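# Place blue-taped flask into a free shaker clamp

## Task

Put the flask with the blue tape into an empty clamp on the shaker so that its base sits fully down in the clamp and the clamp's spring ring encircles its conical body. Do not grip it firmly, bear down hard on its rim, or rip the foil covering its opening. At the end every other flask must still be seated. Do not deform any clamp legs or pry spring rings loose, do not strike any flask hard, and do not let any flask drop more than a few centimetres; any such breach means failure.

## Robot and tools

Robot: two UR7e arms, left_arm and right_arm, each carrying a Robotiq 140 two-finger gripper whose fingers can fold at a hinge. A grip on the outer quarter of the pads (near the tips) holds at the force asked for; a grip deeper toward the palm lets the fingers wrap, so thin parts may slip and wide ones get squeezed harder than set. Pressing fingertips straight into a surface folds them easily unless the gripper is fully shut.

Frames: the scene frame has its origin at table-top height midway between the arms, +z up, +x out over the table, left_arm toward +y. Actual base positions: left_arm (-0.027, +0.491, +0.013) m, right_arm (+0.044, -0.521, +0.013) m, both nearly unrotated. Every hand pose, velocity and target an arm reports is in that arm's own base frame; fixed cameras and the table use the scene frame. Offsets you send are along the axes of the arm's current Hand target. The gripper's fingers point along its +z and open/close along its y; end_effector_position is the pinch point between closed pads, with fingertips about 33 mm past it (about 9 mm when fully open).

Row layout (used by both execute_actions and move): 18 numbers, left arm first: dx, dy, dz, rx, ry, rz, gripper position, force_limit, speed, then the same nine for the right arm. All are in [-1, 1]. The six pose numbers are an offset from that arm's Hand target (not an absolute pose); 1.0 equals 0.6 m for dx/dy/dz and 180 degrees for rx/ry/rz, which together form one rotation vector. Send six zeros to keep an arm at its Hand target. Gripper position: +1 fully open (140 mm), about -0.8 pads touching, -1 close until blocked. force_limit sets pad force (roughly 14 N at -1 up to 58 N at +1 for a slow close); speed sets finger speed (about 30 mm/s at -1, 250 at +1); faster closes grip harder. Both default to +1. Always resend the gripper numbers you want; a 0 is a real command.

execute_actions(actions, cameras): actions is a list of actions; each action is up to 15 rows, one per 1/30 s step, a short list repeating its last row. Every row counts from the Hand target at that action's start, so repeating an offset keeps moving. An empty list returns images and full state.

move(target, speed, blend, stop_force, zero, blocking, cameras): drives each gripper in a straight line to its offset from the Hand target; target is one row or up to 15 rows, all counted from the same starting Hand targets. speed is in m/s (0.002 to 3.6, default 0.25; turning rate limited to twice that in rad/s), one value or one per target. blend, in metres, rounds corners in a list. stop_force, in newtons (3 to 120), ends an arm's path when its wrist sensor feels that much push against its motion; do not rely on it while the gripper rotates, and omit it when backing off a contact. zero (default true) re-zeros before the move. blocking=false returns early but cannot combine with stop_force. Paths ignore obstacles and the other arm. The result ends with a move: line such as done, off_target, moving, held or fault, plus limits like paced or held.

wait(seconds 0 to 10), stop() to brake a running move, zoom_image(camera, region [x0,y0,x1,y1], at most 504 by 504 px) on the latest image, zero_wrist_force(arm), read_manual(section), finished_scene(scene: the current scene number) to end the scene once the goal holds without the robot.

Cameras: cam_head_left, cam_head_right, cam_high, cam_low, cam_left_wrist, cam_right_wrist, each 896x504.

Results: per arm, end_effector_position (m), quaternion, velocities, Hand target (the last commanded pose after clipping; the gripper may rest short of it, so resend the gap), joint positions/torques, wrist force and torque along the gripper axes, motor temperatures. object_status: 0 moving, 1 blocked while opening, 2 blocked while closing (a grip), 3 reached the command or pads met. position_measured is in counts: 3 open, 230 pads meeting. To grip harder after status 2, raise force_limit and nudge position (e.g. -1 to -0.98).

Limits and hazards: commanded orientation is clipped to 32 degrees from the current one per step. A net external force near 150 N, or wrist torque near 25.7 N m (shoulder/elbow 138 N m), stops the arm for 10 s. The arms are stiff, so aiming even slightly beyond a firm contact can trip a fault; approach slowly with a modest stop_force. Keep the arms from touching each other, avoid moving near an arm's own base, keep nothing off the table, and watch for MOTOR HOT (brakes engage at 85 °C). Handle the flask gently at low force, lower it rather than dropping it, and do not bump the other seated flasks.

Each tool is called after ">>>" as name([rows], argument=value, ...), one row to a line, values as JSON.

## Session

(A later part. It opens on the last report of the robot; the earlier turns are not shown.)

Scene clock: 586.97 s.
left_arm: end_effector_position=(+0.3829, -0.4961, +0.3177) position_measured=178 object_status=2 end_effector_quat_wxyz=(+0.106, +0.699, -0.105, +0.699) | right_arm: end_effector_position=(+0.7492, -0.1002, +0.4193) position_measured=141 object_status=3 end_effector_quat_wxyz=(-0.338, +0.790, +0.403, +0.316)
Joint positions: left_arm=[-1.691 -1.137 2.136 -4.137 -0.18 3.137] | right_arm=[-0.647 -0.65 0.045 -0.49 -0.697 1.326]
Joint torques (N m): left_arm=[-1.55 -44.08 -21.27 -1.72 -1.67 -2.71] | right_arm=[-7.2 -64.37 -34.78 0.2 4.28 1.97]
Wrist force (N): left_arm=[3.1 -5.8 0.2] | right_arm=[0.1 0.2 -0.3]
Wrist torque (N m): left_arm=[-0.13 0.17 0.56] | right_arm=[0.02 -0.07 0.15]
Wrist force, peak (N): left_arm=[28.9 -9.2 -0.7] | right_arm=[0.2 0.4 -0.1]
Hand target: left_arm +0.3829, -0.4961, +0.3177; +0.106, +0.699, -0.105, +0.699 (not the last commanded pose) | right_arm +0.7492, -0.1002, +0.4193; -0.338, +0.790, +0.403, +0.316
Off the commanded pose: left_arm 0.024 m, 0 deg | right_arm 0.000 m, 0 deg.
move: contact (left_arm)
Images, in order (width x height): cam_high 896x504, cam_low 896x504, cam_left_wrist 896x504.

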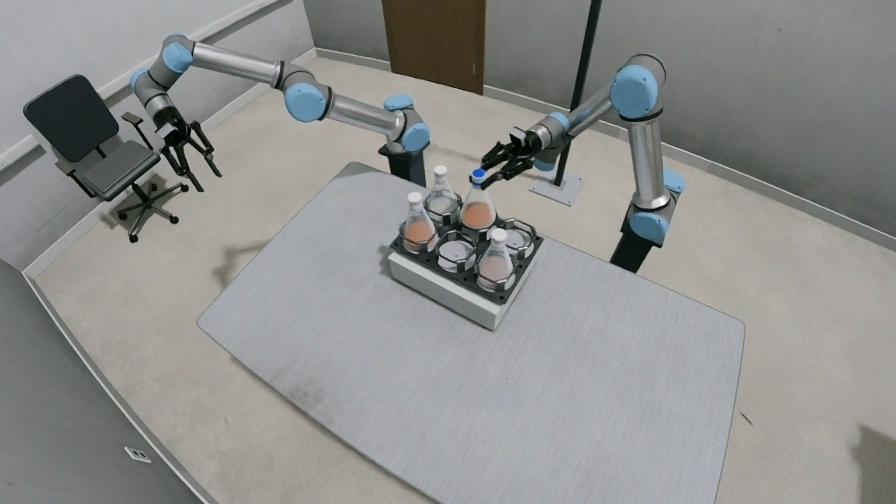

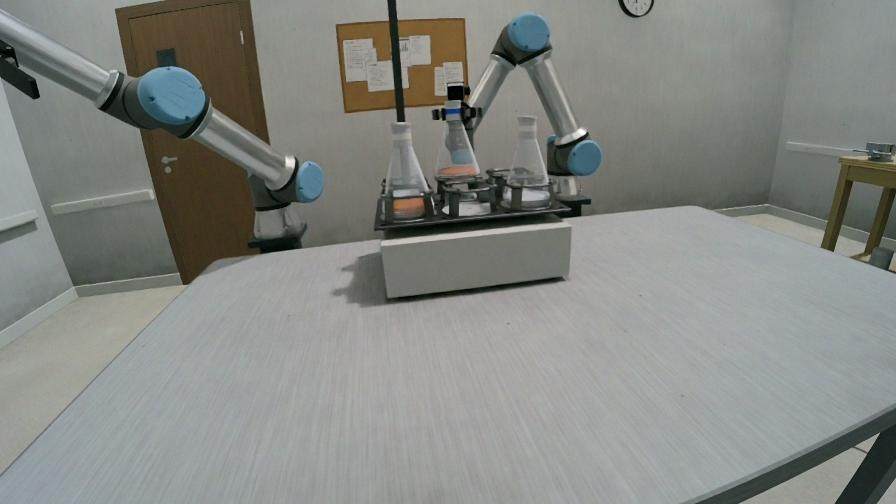

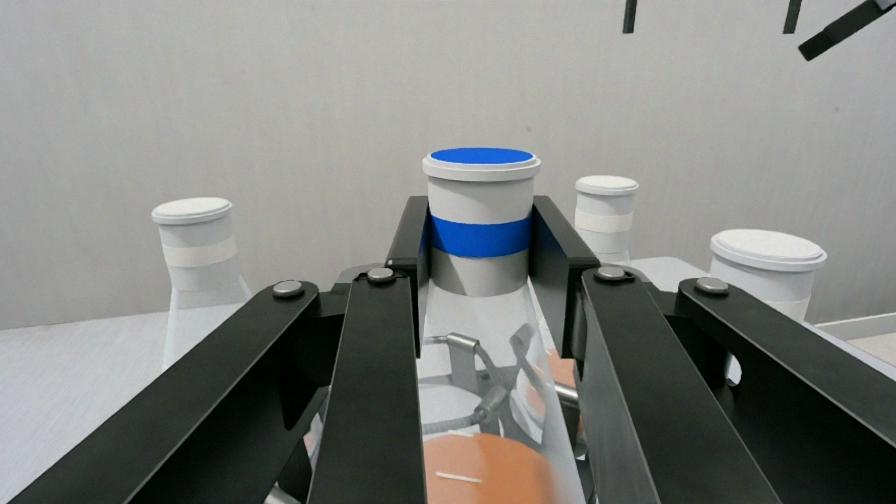

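>>> move([
  [0.006,-0.0024,-0.0007,0,0,0,-1,-0.1,-1,0,0,0,0,0,0,-0.1,-1,-1],
], speed=0.03)

>>> move(target=[-0.06,0,0,0,0,0,-1,-0.1,-1,0,0,0,0,0,0,-0.1,-1,-1], speed=0.015, stop_force=40, cameras=["cam_left_wrist","cam_high","cam_low"])

>>> zoom_image(camera="cam_low", region=[390, 110, 550, 230])

>>> zoom_image(camera="cam_high", region=[410, 150, 550, 290])

Scene clock: 598.37 s.
left_arm: end_effector_position=(+0.3829, -0.4946, +0.3214) position_measured=178 object_status=2 end_effector_quat_wxyz=(+0.106, +0.699, -0.105, +0.699) | right_arm: end_effector_position=(+0.7492, -0.1002, +0.4193) position_measured=141 object_status=3 end_effector_quat_wxyz=(-0.338, +0.790, +0.403, +0.316)
Joint positions: left_arm=[-1.691 -1.148 2.139 -4.129 -0.179 3.138] | right_arm=[-0.647 -0.65 0.045 -0.49 -0.697 1.326]
Joint torques (N m): left_arm=[-7.01 -33.79 -5.9 0.81 1.86 -0.61] | right_arm=[-5.95 -65.88 -34.29 0.27 4.37 1.66]
Wrist force (N): left_arm=[-6.5 -1.6 -0.1] | right_arm=[0.1 0.1 0.0]
Wrist torque (N m): left_arm=[-0.48 0.76 0.06] | right_arm=[-0.02 -0.08 0.14]
Wrist force, peak (N): left_arm=[4.5 -5.8 0.1] | right_arm=[0.1 0.1 -0.4]
Hand target: left_arm +0.3829, -0.4946, +0.3213; +0.106, +0.699, -0.105, +0.699 | right_arm +0.7492, -0.1002, +0.4193; -0.338, +0.790, +0.403, +0.316
Off the commanded pose: left_arm 0.000 m, 0 deg | right_arm 0.000 m, 0 deg.
move: done

Scene clock: 600.13 s.
left_arm: end_effector_position=(+0.3829, -0.4946, +0.3114) position_measured=178 object_status=2 end_effector_quat_wxyz=(+0.106, +0.699, -0.105, +0.699) | right_arm: end_effector_position=(+0.7492, -0.1002, +0.4193) position_measured=141 object_status=3 end_effector_quat_wxyz=(-0.338, +0.790, +0.403, +0.316)
Joint positions: left_arm=[-1.691 -1.124 2.143 -4.156 -0.179 3.137] | right_arm=[-0.647 -0.65 0.045 -0.49 -0.697 1.326]
Joint torques (N m): left_arm=[-5.3 -41.27 -19.28 -1.04 -2.28 0.9] | right_arm=[-7.07 -64.34 -35.04 0.21 4.25 1.93]
Wrist force (N): left_arm=[6.3 -6.1 0.0] | right_arm=[0.2 0.2 -0.2]
Wrist torque (N m): left_arm=[-0.47 0.75 0.53] | right_arm=[0.02 -0.09 0.15]
Wrist force, peak (N): left_arm=[37.4 -8.4 0.7] | right_arm=[0.3 0.1 -0.2]
Hand target: left_arm +0.3829, -0.4946, +0.3114; +0.106, +0.699, -0.105, +0.699 (not the last commanded pose) | right_arm +0.7492, -0.1002, +0.4193; -0.338, +0.790, +0.403, +0.316
Off the commanded pose: left_arm 0.026 m, 0 deg | right_arm 0.000 m, 0 deg.
move: contact (left_arm)
Images, in order (width x height): cam_high 896x504, cam_low 896x504, cam_left_wrist 896x504.

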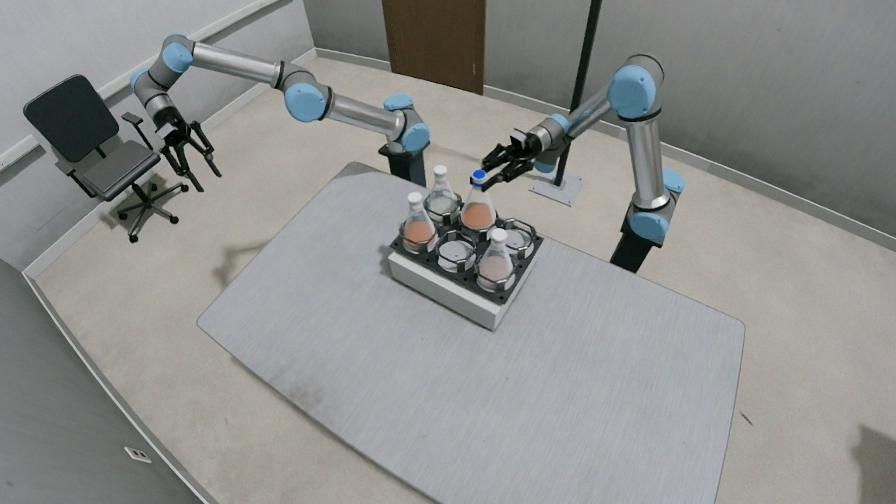

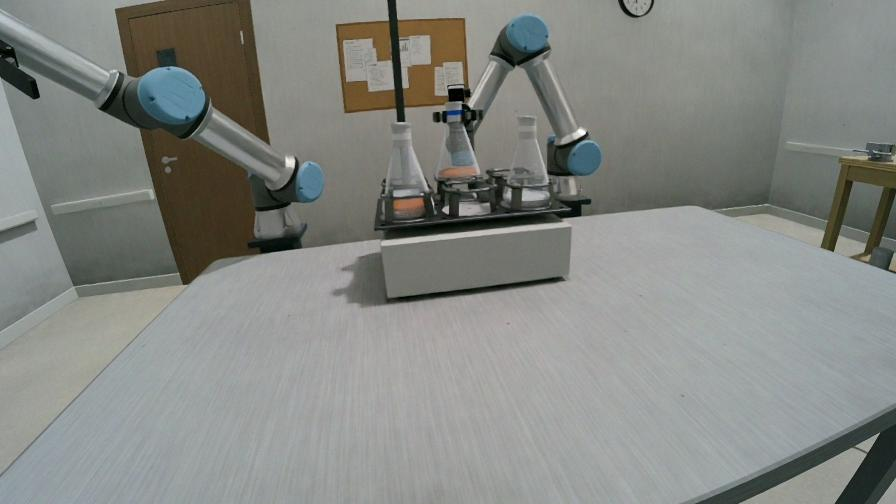

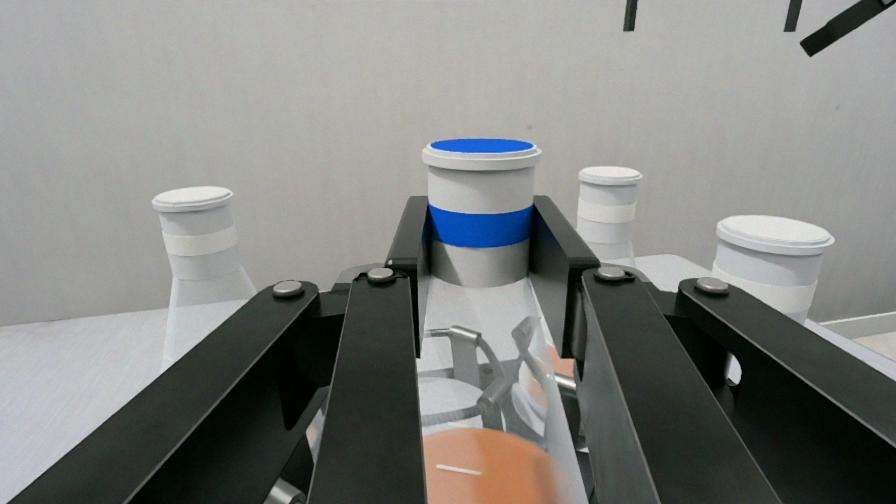

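Scaled by 3.150 from the camera's 896x504 image, which has a finer 1280x720 frame.

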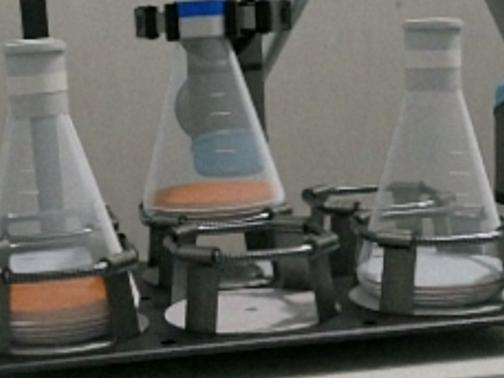

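Scaled by 3.600 from the camera's 896x504 image, which has a finer 1280x720 frame.

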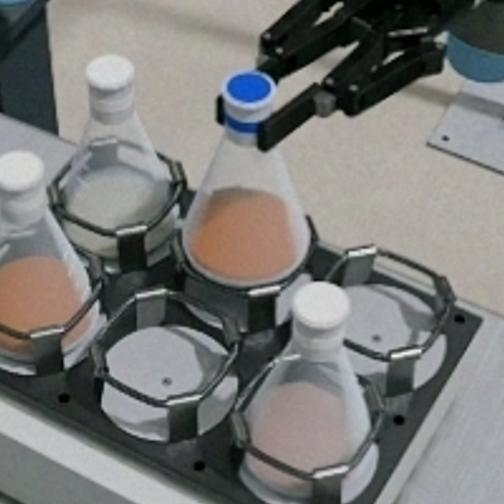

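>>> move([
  [0.003,-0.0024,-0.0007,0,0,0,-1,-0.1,-1,0,0,0,0,0,0,-0.1,-1,-1],
], speed=0.03)

>>> move(target=[-0.06,0,0,0,0,0,-1,-0.1,-1,0,0,0,0,0,0,-0.1,-1,-1], speed=0.015, stop_force=40, cameras=["cam_left_wrist","cam_high","cam_low"])

>>> zoom_image(camera="cam_low", region=[430, 150, 500, 220])

>>> zoom_image(camera="cam_high", region=[440, 200, 520, 260])

Scene clock: 629.50 s.
left_arm: end_effector_position=(+0.3829, -0.4931, +0.3132) position_measured=178 object_status=2 end_effector_quat_wxyz=(+0.106, +0.699, -0.105, +0.699) | right_arm: end_effector_position=(+0.7492, -0.1002, +0.4193) position_measured=141 object_status=3 end_effector_quat_wxyz=(-0.338, +0.790, +0.403, +0.316)
Joint positions: left_arm=[-1.691 -1.131 2.147 -4.153 -0.179 3.137] | right_arm=[-0.647 -0.65 0.045 -0.49 -0.697 1.326]
Joint torques (N m): left_arm=[-8.4 -51.53 -12.6 -0.55 1.28 0.97] | right_arm=[-6.75 -64.49 -34.66 0.14 4.23 1.89]
Wrist force (N): left_arm=[-28.0 -2.0 3.9] | right_arm=[0.1 0.1 0.0]
Wrist torque (N m): left_arm=[-0.53 0.94 -0.06] | right_arm=[-0.01 -0.08 0.15]
Wrist force, peak (N): left_arm=[-28.0 -2.0 3.9] | right_arm=[0.5 0.0 -0.1]
Hand target: left_arm +0.3829, -0.4931, +0.3132; +0.106, +0.699, -0.105, +0.699 | right_arm +0.7492, -0.1002, +0.4193; -0.338, +0.790, +0.403, +0.316
Off the commanded pose: left_arm 0.000 m, 0 deg | right_arm 0.000 m, 0 deg.
move: done

Scene clock: 630.60 s.
left_arm: end_effector_position=(+0.3829, -0.4931, +0.3122) position_measured=178 object_status=2 end_effector_quat_wxyz=(+0.106, +0.699, -0.105, +0.699) | right_arm: end_effector_position=(+0.7492, -0.1002, +0.4193) position_measured=141 object_status=3 end_effector_quat_wxyz=(-0.338, +0.790, +0.403, +0.316)
Joint positions: left_arm=[-1.691 -1.128 2.147 -4.156 -0.179 3.137] | right_arm=[-0.647 -0.65 0.045 -0.49 -0.697 1.326]
Joint torques (N m): left_arm=[-7.3 -43.75 -19.75 -2.08 -0.71 2.7] | right_arm=[-6.5 -65.23 -34.53 0.07 4.33 1.93]
Wrist force (N): left_arm=[1.7 -2.2 0.4] | right_arm=[0.2 0.1 -0.2]
Wrist torque (N m): left_arm=[-0.54 0.78 0.08] | right_arm=[0.00 -0.07 0.15]
Wrist force, peak (N): left_arm=[-27.7 -1.8 4.0] | right_arm=[0.2 0.0 -0.3]
Hand target: left_arm +0.3829, -0.4930, +0.3122; +0.106, +0.699, -0.105, +0.699 (not the last commanded pose) | right_arm +0.7492, -0.1002, +0.4193; -0.338, +0.790, +0.403, +0.316
Off the commanded pose: left_arm 0.035 m, 0 deg | right_arm 0.000 m, 0 deg.
move: contact (left_arm)
Images, in order (width x height): cam_high 896x504, cam_low 896x504, cam_left_wrist 896x504.

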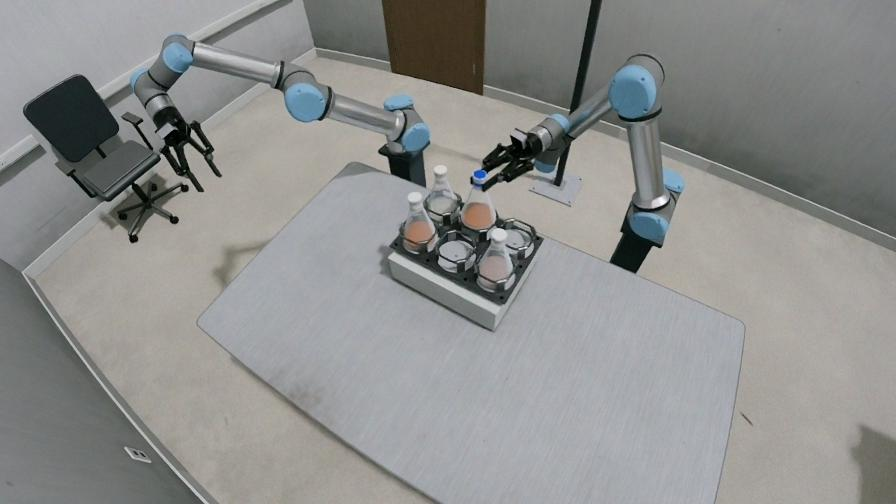

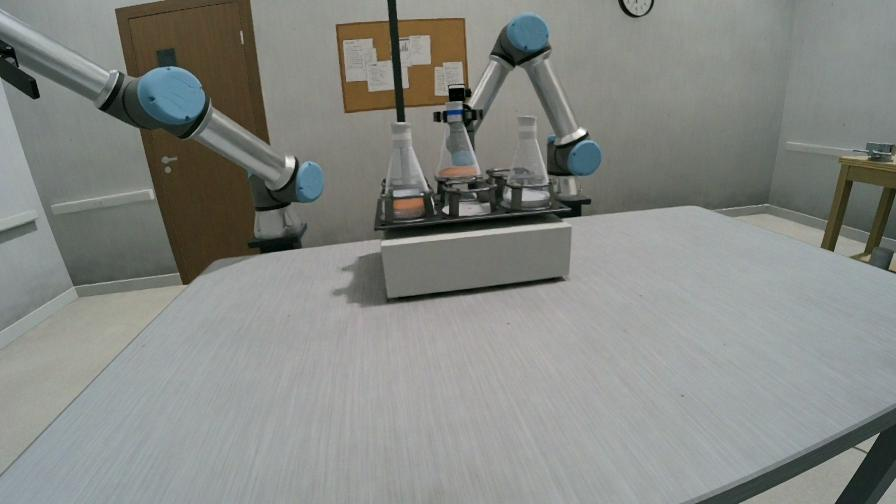

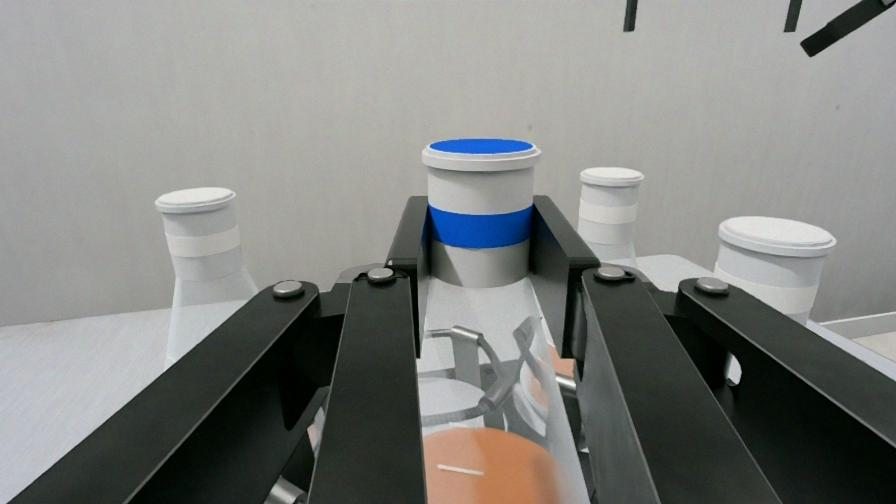

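Scaled by 7.200 from the camera's 896x504 image, which has a finer 1280x720 frame.

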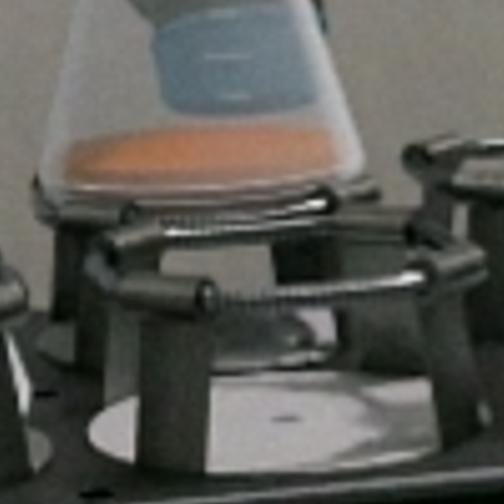

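Scaled by 6.300 from the camera's 896x504 image, which has a finer 1280x720 frame.

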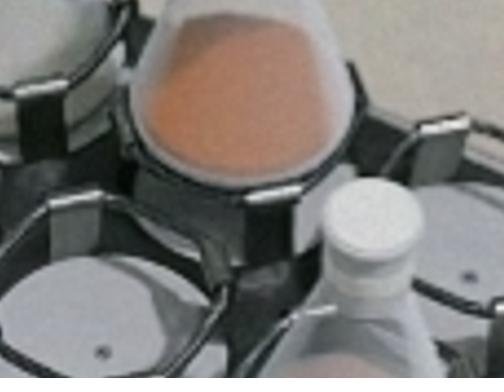

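>>> move(target=[-0.06,0,0,0,0,0,-1,-0.1,-1,0,0,0,0,0,0,-0.1,-1,-1], speed=0.012, stop_force=42, cameras=["cam_left_wrist"])

Scene clock: 640.60 s.
left_arm: end_effector_position=(+0.3829, -0.4931, +0.3104) position_measured=178 object_status=2 end_effector_quat_wxyz=(+0.106, +0.699, -0.105, +0.699) | right_arm: end_effector_position=(+0.7492, -0.1002, +0.4193) position_measured=141 object_status=3 end_effector_quat_wxyz=(-0.338, +0.790, +0.403, +0.316)
Joint positions: left_arm=[-1.691 -1.124 2.148 -4.162 -0.179 3.137] | right_arm=[-0.647 -0.65 0.045 -0.49 -0.697 1.326]
Joint torques (N m): left_arm=[-0.24 -37.15 -16.88 0.79 -1.75 2.21] | right_arm=[-6.74 -65.53 -33.84 0.2 4.52 1.78]
Wrist force (N): left_arm=[17.6 -3.1 -0.6] | right_arm=[0.2 0.1 -0.2]
Wrist torque (N m): left_arm=[-0.28 0.34 0.10] | right_arm=[0.00 -0.07 0.15]
Wrist force, peak (N): left_arm=[44.2 -0.9 0.6] | right_arm=[0.4 0.3 -0.2]
Hand target: left_arm +0.3829, -0.4931, +0.3104; +0.106, +0.699, -0.105, +0.699 (not the last commanded pose) | right_arm +0.7492, -0.1002, +0.4193; -0.338, +0.790, +0.403, +0.316
Off the commanded pose: left_arm 0.034 m, 0 deg | right_arm 0.000 m, 0 deg.
move: contact (left_arm)
Images, in order (width x height): cam_left_wrist 896x504.

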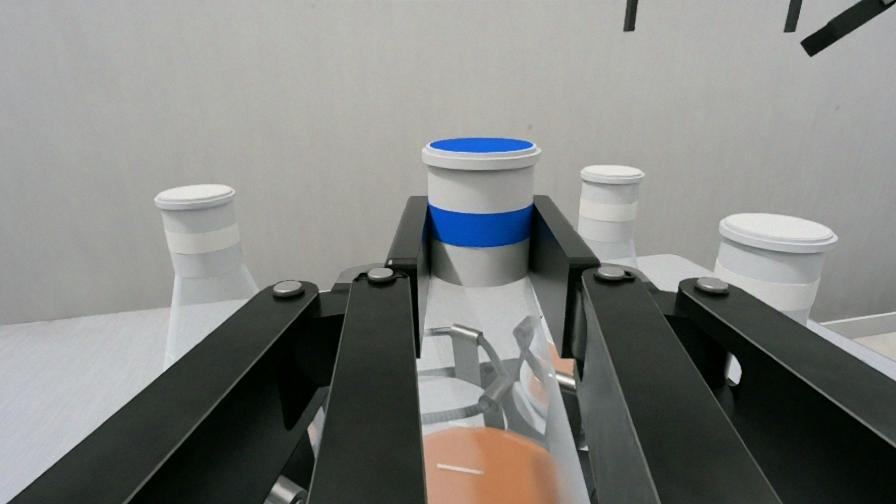

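>>> move(target=[-0.06,0,0,0,0,0,-1,-0.1,-1,0,0,0,0,0,0,-0.1,-1,-1], speed=0.012, stop_force=35, cameras=["cam_left_wrist","cam_low","cam_high"])

>>> zoom_image(camera="cam_low", region=[430, 150, 500, 220])

>>> zoom_image(camera="cam_high", region=[440, 200, 520, 260])

Scene clock: 651.93 s.
left_arm: end_effector_position=(+0.3829, -0.4931, +0.3090) position_measured=178 object_status=2 end_effector_quat_wxyz=(+0.106, +0.699, -0.105, +0.699) | right_arm: end_effector_position=(+0.7492, -0.1002, +0.4193) position_measured=141 object_status=3 end_effector_quat_wxyz=(-0.338, +0.790, +0.403, +0.316)
Joint positions: left_arm=[-1.691 -1.121 2.148 -4.166 -0.179 3.137] | right_arm=[-0.647 -0.65 0.045 -0.49 -0.697 1.326]
Joint torques (N m): left_arm=[0.18 -32.23 -13.55 1.01 -1.53 2.51] | right_arm=[-6.8 -64.51 -35.28 0.21 4.13 1.99]
Wrist force (N): left_arm=[29.7 -2.9 -0.8] | right_arm=[0.1 0.1 -0.1]
Wrist torque (N m): left_arm=[-0.31 0.32 0.19] | right_arm=[0.00 -0.06 0.15]
Wrist force, peak (N): left_arm=[53.8 -3.1 0.1] | right_arm=[0.3 0.2 -0.2]
Hand target: left_arm +0.3829, -0.4931, +0.3090; +0.106, +0.699, -0.105, +0.699 (not the last commanded pose) | right_arm +0.7492, -0.1002, +0.4193; -0.338, +0.790, +0.403, +0.316
Off the commanded pose: left_arm 0.035 m, 0 deg | right_arm 0.000 m, 0 deg.
move: contact (left_arm)
Images, in order (width x height): cam_high 896x504, cam_low 896x504, cam_left_wrist 896x504.

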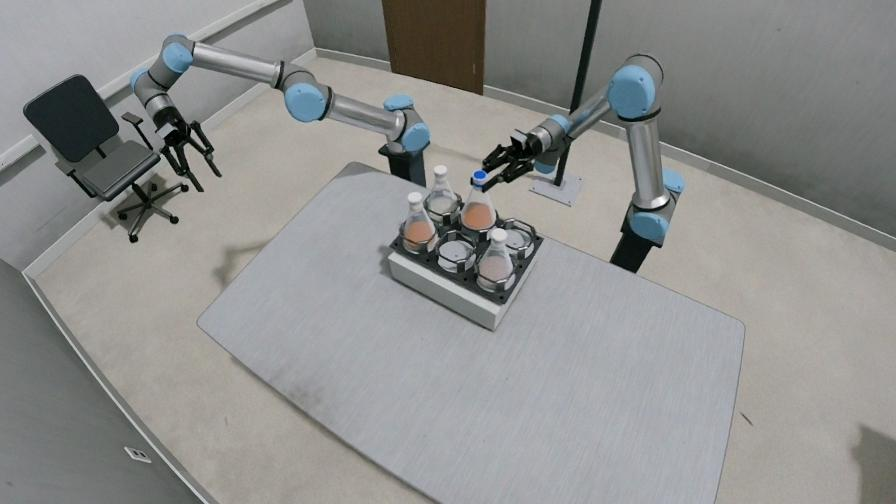

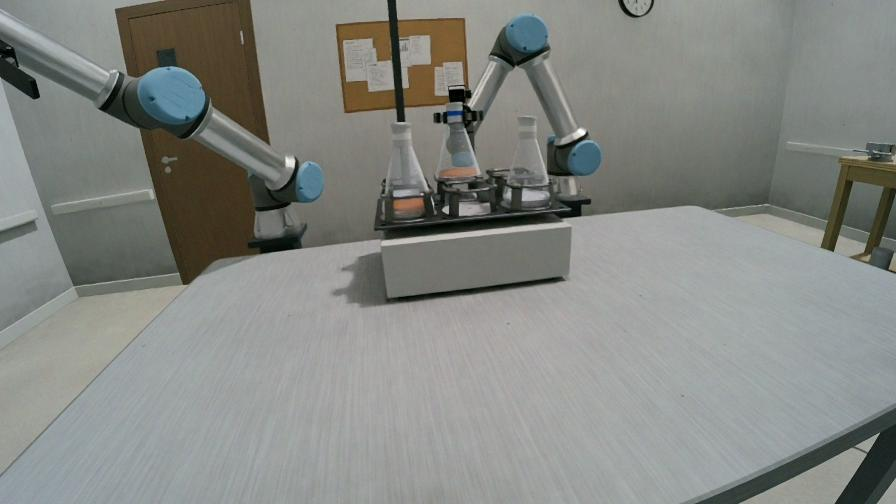

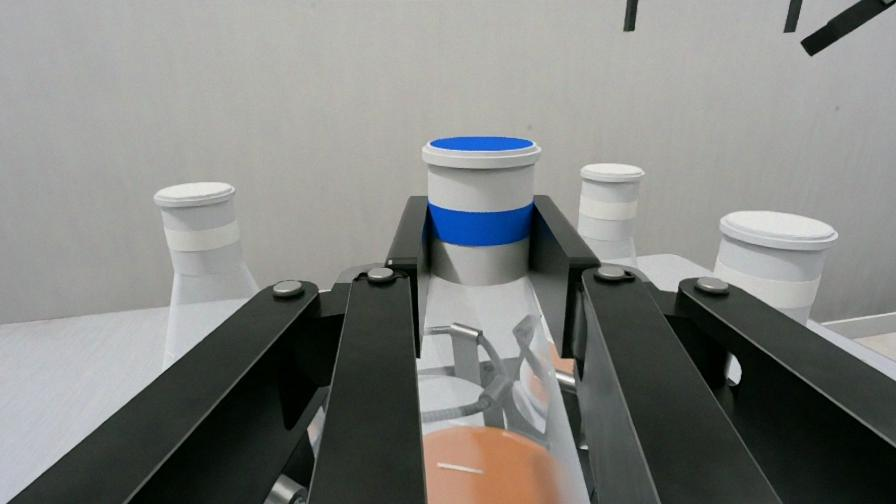

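Scaled by 7.200 from the camera's 896x504 image, which has a finer 1280x720 frame.

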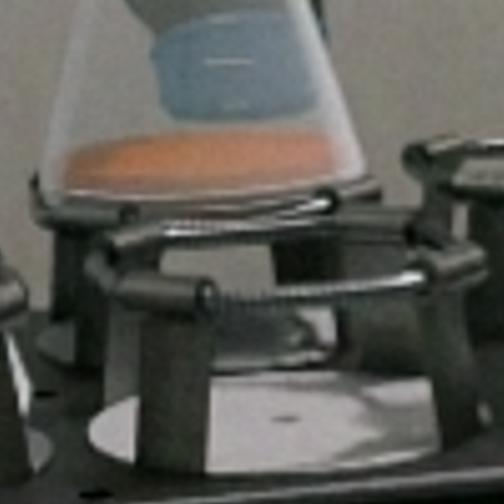

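Scaled by 6.300 from the camera's 896x504 image, which has a finer 1280x720 frame.

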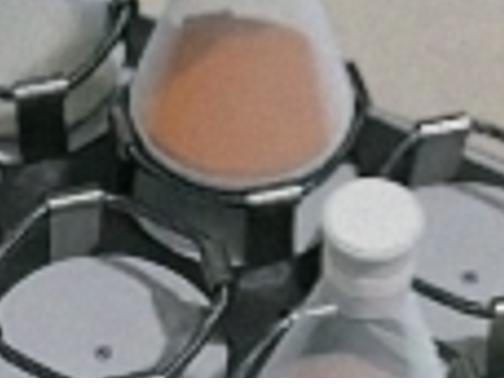

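>>> move([
  [-0.002,0.0025,0,0.022,0,0,-1,-0.1,-1,0,0,0,0,0,0,-0.1,-1,-1],
  [-0.004,-0.0025,0,-0.022,0,0,-1,-0.1,-1,0,0,0,0,0,0,-0.1,-1,-1],
  [-0.006,0.0025,0,0.022,0,0,-1,-0.1,-1,0,0,0,0,0,0,-0.1,-1,-1],
  [-0.008,0,0,0,0,0,-1,-0.1,-1,0,0,0,0,0,0,-0.1,-1,-1],
], speed=0.04, blend=0.0005, cameras=["cam_left_wrist","cam_low"])

>>> zoom_image(camera="cam_low", region=[430, 150, 500, 220])

Scene clock: 687.43 s.
left_arm: end_effector_position=(+0.3829, -0.4930, +0.3041) position_measured=178 object_status=2 end_effector_quat_wxyz=(+0.106, +0.699, -0.105, +0.699) end_effector_velocity=(+0.001, +0.001, +0.001) end_effector_angular_velocity=(-0.005, +0.001, +0.007) | right_arm: end_effector_position=(+0.7492, -0.1002, +0.4193) position_measured=141 object_status=3 end_effector_quat_wxyz=(-0.338, +0.790, +0.403, +0.316)
Joint positions: left_arm=[-1.691 -1.109 2.15 -4.179 -0.179 3.137] | right_arm=[-0.647 -0.65 0.045 -0.49 -0.697 1.326]
Joint velocities: left_arm=[0 0 -0.005 0.001 0.007 -0.002] | right_arm=[within noise]
Joint torques (N m): left_arm=[-7.57 -7.25 -15.13 3.21 0.73 2.24] | right_arm=[-6.17 -64.63 -34.74 0.16 4.38 1.98]
Wrist force (N): left_arm=[26.1 -2.3 -2.9] | right_arm=[0.1 0.1 -0.3]
Wrist torque (N m): left_arm=[0.02 0.26 0.23] | right_arm=[0.01 -0.05 0.15]
Wrist force, peak (N): left_arm=[102.2 -4.5 -1.6] | right_arm=[0.4 0.1 -0.3]
Hand target: left_arm +0.3829, -0.4931, +0.3042; +0.106, +0.699, -0.105, +0.699 | right_arm +0.7492, -0.1002, +0.4193; -0.338, +0.790, +0.403, +0.316
Off the commanded pose: left_arm 0.000 m, 0 deg | right_arm 0.000 m, 0 deg.
move: done
Images, in order (width x height): cam_low 896x504, cam_left_wrist 896x504.

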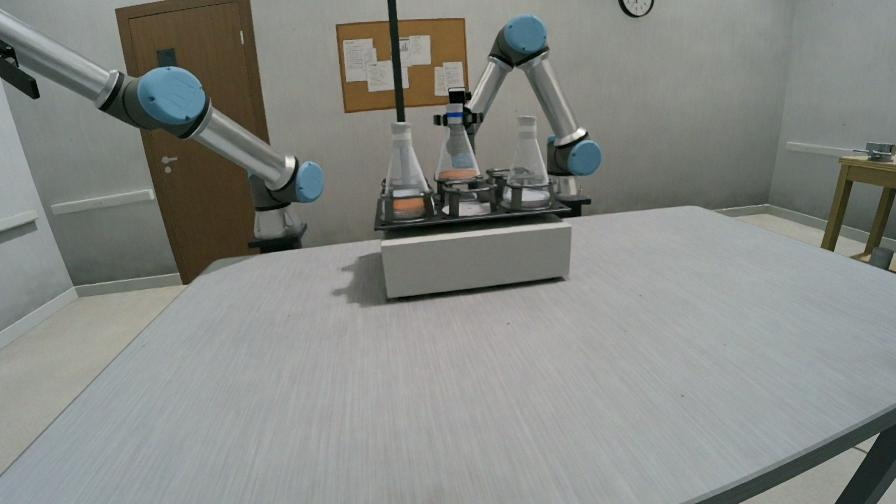

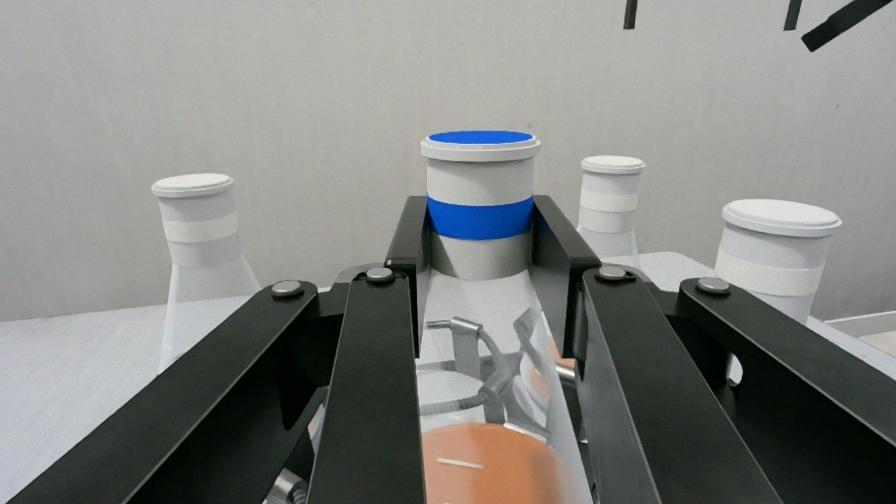

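Scaled by 7.200 from the camera's 896x504 image, which has a finer 1280x720 frame.

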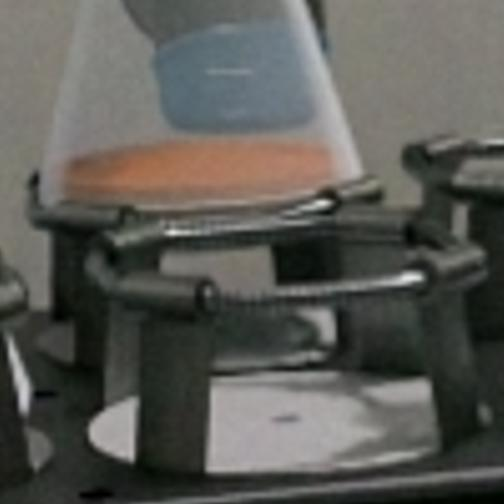

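>>> move([
  [0,0.0025,0,0.022,0,0,-1,-0.1,-1,0,0,0,0,0,0,-0.1,-1,-1],
  [-0.0025,-0.0025,0,-0.022,0,0,-1,-0.1,-1,0,0,0,0,0,0,-0.1,-1,-1],
  [-0.004,0,0,0,0,0,-1,-0.1,-1,0,0,0,0,0,0,-0.1,-1,-1],
], speed=0.04, blend=0.0005, cameras=["cam_left_wrist","cam_low"])

>>> zoom_image(camera="cam_low", region=[430, 150, 500, 220])

Scene clock: 702.90 s.
left_arm: end_effector_position=(+0.3828, -0.4932, +0.3017) position_measured=178 object_status=2 end_effector_quat_wxyz=(+0.106, +0.699, -0.105, +0.699) end_effector_velocity=(+0.000, -0.001, +0.000) end_effector_angular_velocity=(+0.002, +0.000, -0.005) | right_arm: end_effector_position=(+0.7492, -0.1002, +0.4193) position_measured=141 object_status=3 end_effector_quat_wxyz=(-0.338, +0.790, +0.403, +0.316)
Joint positions: left_arm=[-1.692 -1.103 2.15 -4.186 -0.179 3.137] | right_arm=[-0.647 -0.65 0.045 -0.49 -0.697 1.326]
Joint velocities: left_arm=[0 -0.001 0.002 0 -0.005 0] | right_arm=[within noise]
Joint torques (N m): left_arm=[2.63 -23.75 5.86 0.46 -1.95 -2.84] | right_arm=[-4.47 -63.84 -33.54 -0.12 4.16 1.76]
Wrist force (N): left_arm=[46.5 -5.0 0.6] | right_arm=[0.2 0.0 -0.1]
Wrist torque (N m): left_arm=[-1.46 0.57 0.37] | right_arm=[-0.01 -0.08 0.15]
Wrist force, peak (N): left_arm=[46.5 -5.0 0.6] | right_arm=[0.3 0.3 -0.2]
Hand target: left_arm +0.3829, -0.4931, +0.3018; +0.106, +0.699, -0.105, +0.699 | right_arm +0.7492, -0.1002, +0.4193; -0.338, +0.790, +0.403, +0.316
Off the commanded pose: left_arm 0.000 m, 0 deg | right_arm 0.000 m, 0 deg.
move: done
Images, in order (width x height): cam_low 896x504, cam_left_wrist 896x504.

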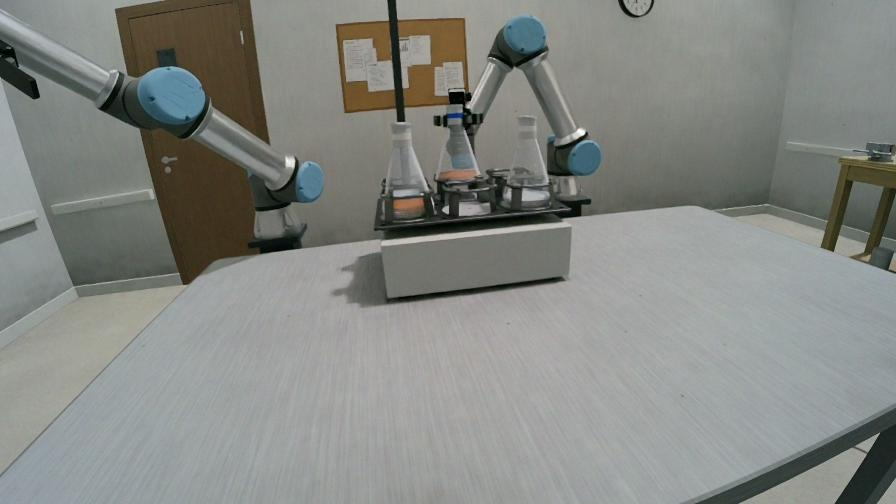

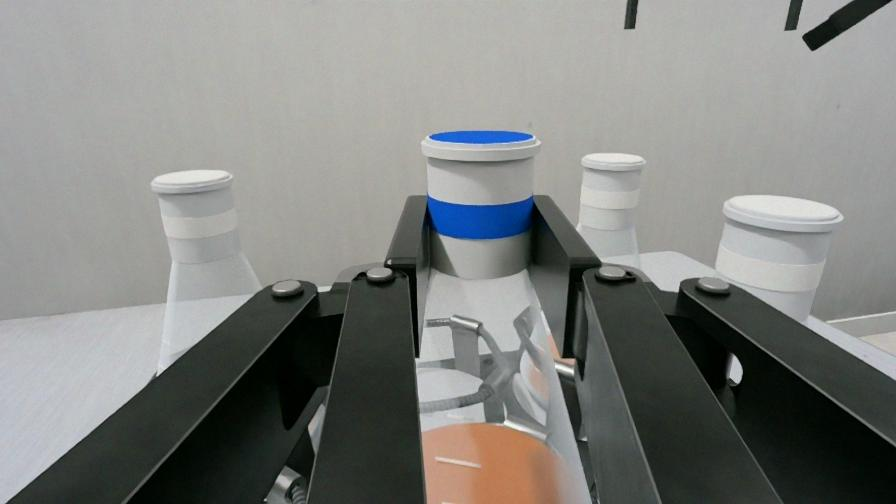

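Scaled by 7.200 from the camera's 896x504 image, which has a finer 1280x720 frame.

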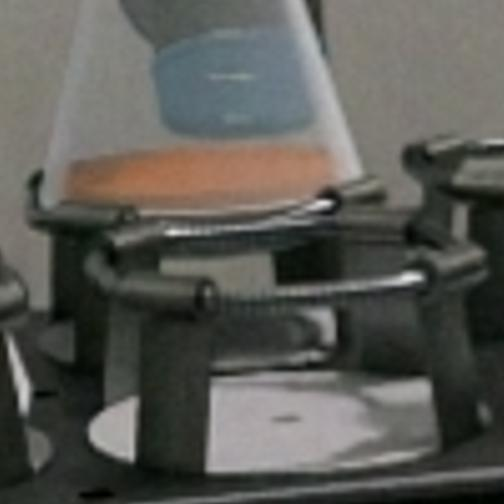

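>>> move([
  [0,0.0025,0,0.022,0,0,-1,-0.1,-1,0,0,0,0,0,0,-0.1,-1,-1],
  [-0.0025,-0.0025,0,-0.022,0,0,-1,-0.1,-1,0,0,0,0,0,0,-0.1,-1,-1],
  [-0.0035,0,0,0,0,0,-1,-0.1,-1,0,0,0,0,0,0,-0.1,-1,-1],
], speed=0.04, blend=0.0005)

>>> move([
  [0,0.0025,0,0.022,0,0,-1,-0.1,-1,0,0,0,0,0,0,-0.1,-1,-1],
  [-0.0025,-0.0025,0,-0.022,0,0,-1,-0.1,-1,0,0,0,0,0,0,-0.1,-1,-1],
  [-0.0035,0,0,0,0,0,-1,-0.1,-1,0,0,0,0,0,0,-0.1,-1,-1],
], speed=0.04, blend=0.0005, cameras=["cam_left_wrist","cam_low","cam_high"])

>>> zoom_image(camera="cam_low", region=[430, 150, 500, 220])

>>> zoom_image(camera="cam_high", region=[440, 200, 520, 260])

Scene clock: 723.87 s.
left_arm: end_effector_position=(+0.3828, -0.4932, +0.2996) position_measured=178 object_status=2 end_effector_quat_wxyz=(+0.106, +0.699, -0.105, +0.699) | right_arm: end_effector_position=(+0.7492, -0.1002, +0.4193) position_measured=141 object_status=3 end_effector_quat_wxyz=(-0.338, +0.790, +0.403, +0.316)
Joint positions: left_arm=[-1.692 -1.098 2.15 -4.191 -0.179 3.137] | right_arm=[-0.647 -0.65 0.045 -0.49 -0.697 1.326]
Joint torques (N m): left_arm=[1.89 -0.66 18.51 3.58 -2.13 -2.92] | right_arm=[-8.19 -63.73 -34.86 0.17 4.33 1.91]
Wrist force (N): left_arm=[95.5 -6.6 -4.0] | right_arm=[0.2 -0.1 -0.2]
Wrist torque (N m): left_arm=[-1.87 1.70 0.49] | right_arm=[-0.05 -0.07 0.15]
Wrist force, peak (N): left_arm=[95.5 -6.6 -4.0] | right_arm=[0.2 0.3 -0.5]
Hand target: left_arm +0.3829, -0.4931, +0.2997; +0.106, +0.699, -0.105, +0.699 | right_arm +0.7492, -0.1002, +0.4193; -0.338, +0.790, +0.403, +0.316
Off the commanded pose: left_arm 0.000 m, 0 deg | right_arm 0.000 m, 0 deg.
move: done

Scene clock: 727.63 s.
left_arm: end_effector_position=(+0.3828, -0.4932, +0.2975) position_measured=178 object_status=2 end_effector_quat_wxyz=(+0.106, +0.699, -0.105, +0.699) | right_arm: end_effector_position=(+0.7492, -0.1002, +0.4193) position_measured=141 object_status=3 end_effector_quat_wxyz=(-0.338, +0.790, +0.403, +0.316)
Joint positions: left_arm=[-1.692 -1.093 2.151 -4.197 -0.179 3.137] | right_arm=[-0.647 -0.65 0.045 -0.49 -0.697 1.326]
Joint torques (N m): left_arm=[-1.93 -15.89 16.58 -0.06 0.55 -3.43] | right_arm=[-7.29 -64.29 -33.67 0.2 4.3 1.69]
Wrist force (N): left_arm=[69.7 5.1 26.7] | right_arm=[0.0 0.2 -0.2]
Wrist torque (N m): left_arm=[-1.08 1.50 1.00] | right_arm=[0.02 -0.06 0.14]
Wrist force, peak (N): left_arm=[96.0 -6.6 -3.8] | right_arm=[0.3 0.2 -0.4]
Hand target: left_arm +0.3829, -0.4931, +0.2976; +0.106, +0.699, -0.105, +0.699 | right_arm +0.7492, -0.1002, +0.4193; -0.338, +0.790, +0.403, +0.316
Off the commanded pose: left_arm 0.000 m, 0 deg | right_arm 0.000 m, 0 deg.
move: done
Images, in order (width x height): cam_high 896x504, cam_low 896x504, cam_left_wrist 896x504.

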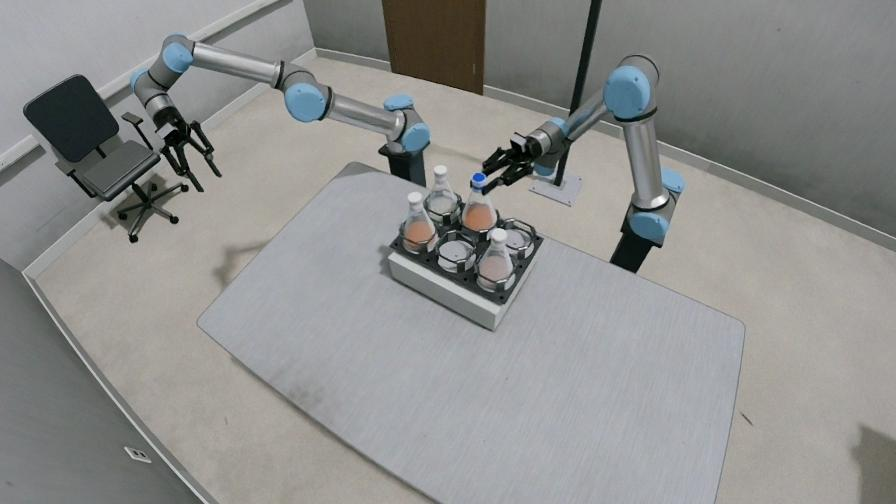

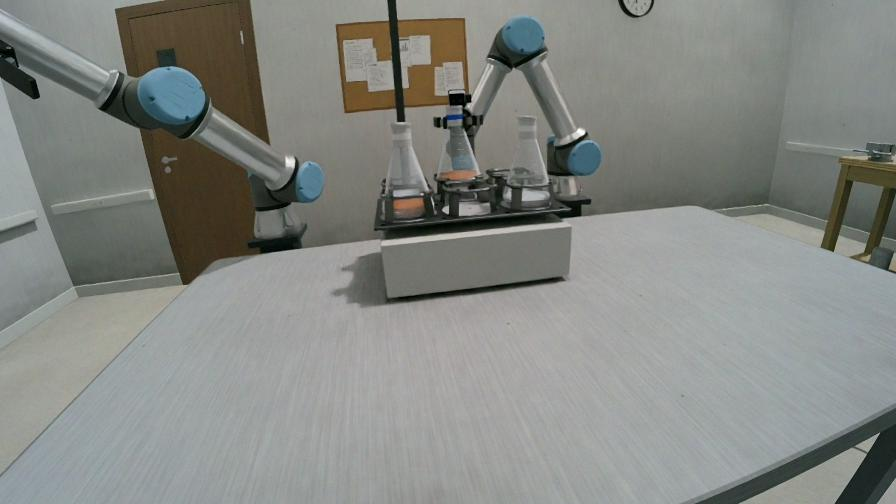

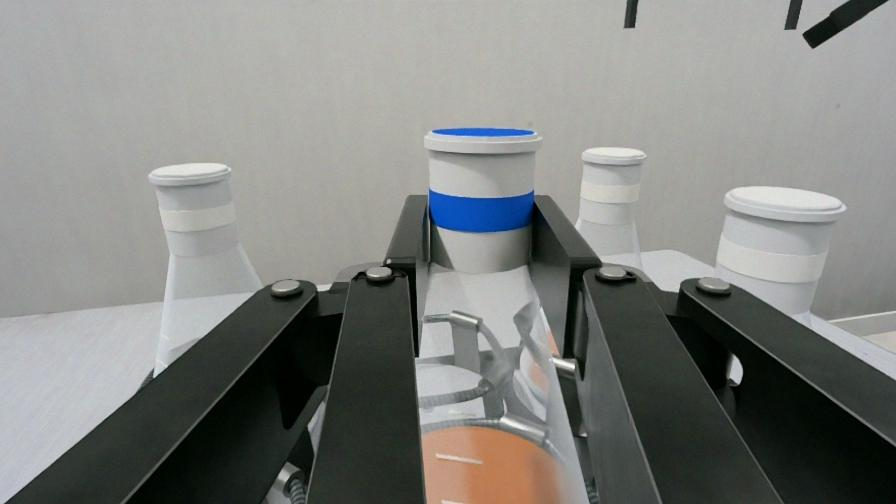

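Scaled by 7.200 from the camera's 896x504 image, which has a finer 1280x720 frame.

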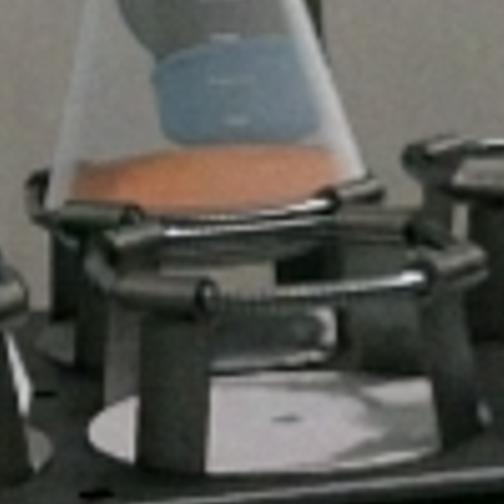

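Scaled by 6.300 from the camera's 896x504 image, which has a finer 1280x720 frame.

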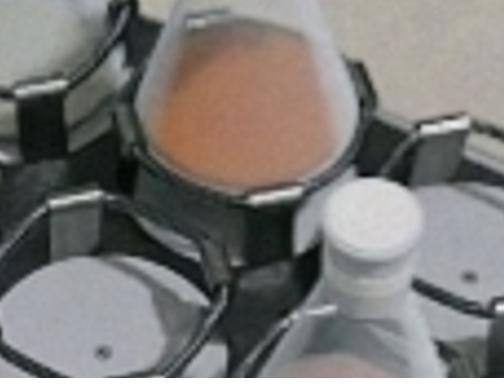

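>>> move(target=[0.003,0,0,0,0,0,-1,-0.1,-1,0,0,0,0,0,0,-0.1,-1,-1], speed=0.02, cameras=["cam_left_wrist","cam_low"])

>>> zoom_image(camera="cam_low", region=[410, 80, 510, 220])

>>> zoom_image(camera="cam_left_wrist", region=[380, 254, 630, 504])

Scene clock: 736.87 s.
left_arm: end_effector_position=(+0.3829, -0.4931, +0.2994) position_measured=178 object_status=2 end_effector_quat_wxyz=(+0.106, +0.699, -0.105, +0.699) | right_arm: end_effector_position=(+0.7492, -0.1002, +0.4193) position_measured=141 object_status=3 end_effector_quat_wxyz=(-0.338, +0.790, +0.403, +0.316)
Joint positions: left_arm=[-1.691 -1.097 2.151 -4.192 -0.179 3.137] | right_arm=[-0.647 -0.65 0.045 -0.49 -0.697 1.326]
Joint torques (N m): left_arm=[2.06 -37.6 -16.06 0.95 1.34 0.62] | right_arm=[-6.87 -64.73 -34.25 0.23 4.31 1.91]
Wrist force (N): left_arm=[16.8 -1.4 8.6] | right_arm=[0.1 0.2 -0.1]
Wrist torque (N m): left_arm=[-0.72 0.45 0.75] | right_arm=[0.03 -0.06 0.15]
Wrist force, peak (N): left_arm=[71.3 5.0 26.8] | right_arm=[0.3 0.1 -0.4]
Hand target: left_arm +0.3829, -0.4931, +0.2994; +0.106, +0.699, -0.105, +0.699 | right_arm +0.7492, -0.1002, +0.4193; -0.338, +0.790, +0.403, +0.316
Off the commanded pose: left_arm 0.000 m, 0 deg | right_arm 0.000 m, 0 deg.
move: done
Images, in order (width x height): cam_low 896x504, cam_left_wrist 896x504.

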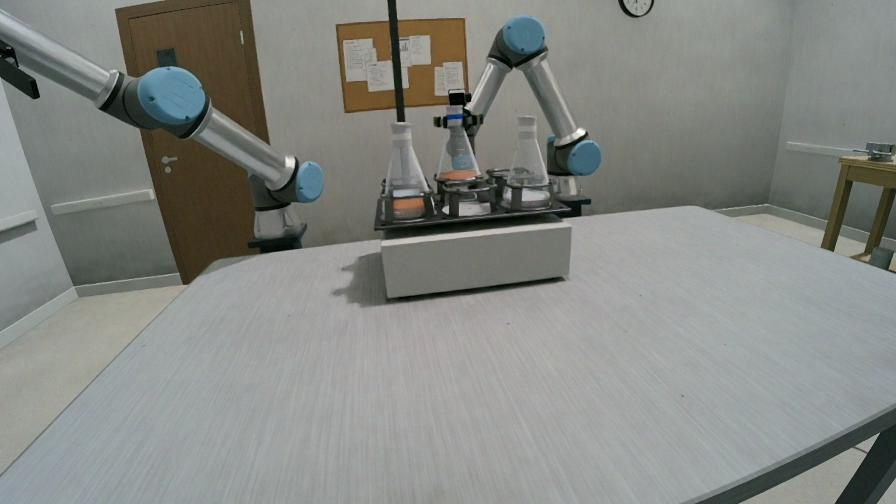

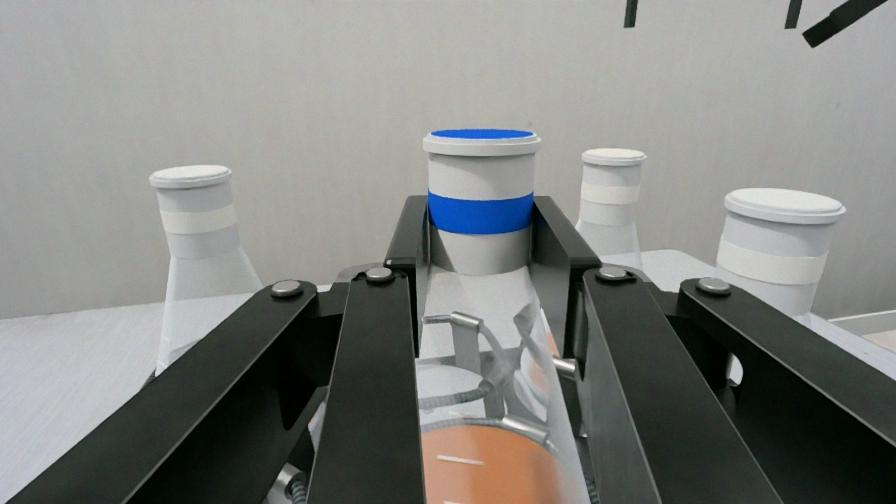

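Scaled by 3.600 from the camera's 896x504 image, which has a finer 1280x720 frame.

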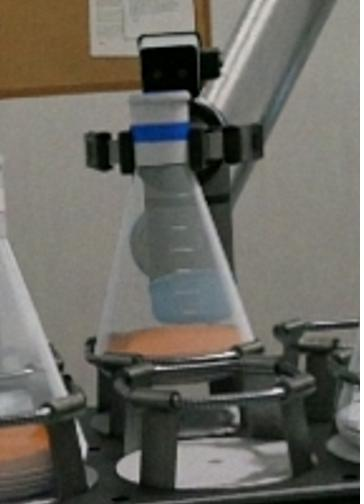

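Scaled by 2.016 from the camera's 896x504 image, which has a finer 1280x720 frame.

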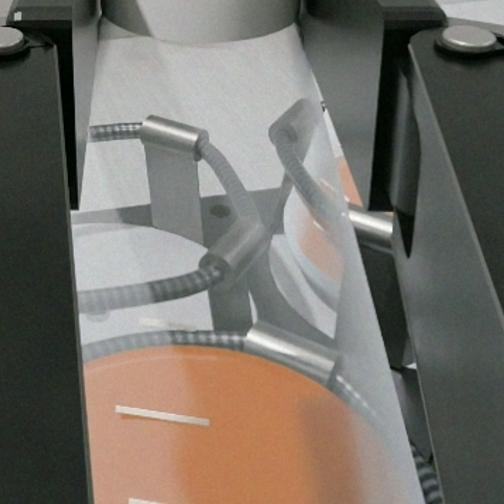

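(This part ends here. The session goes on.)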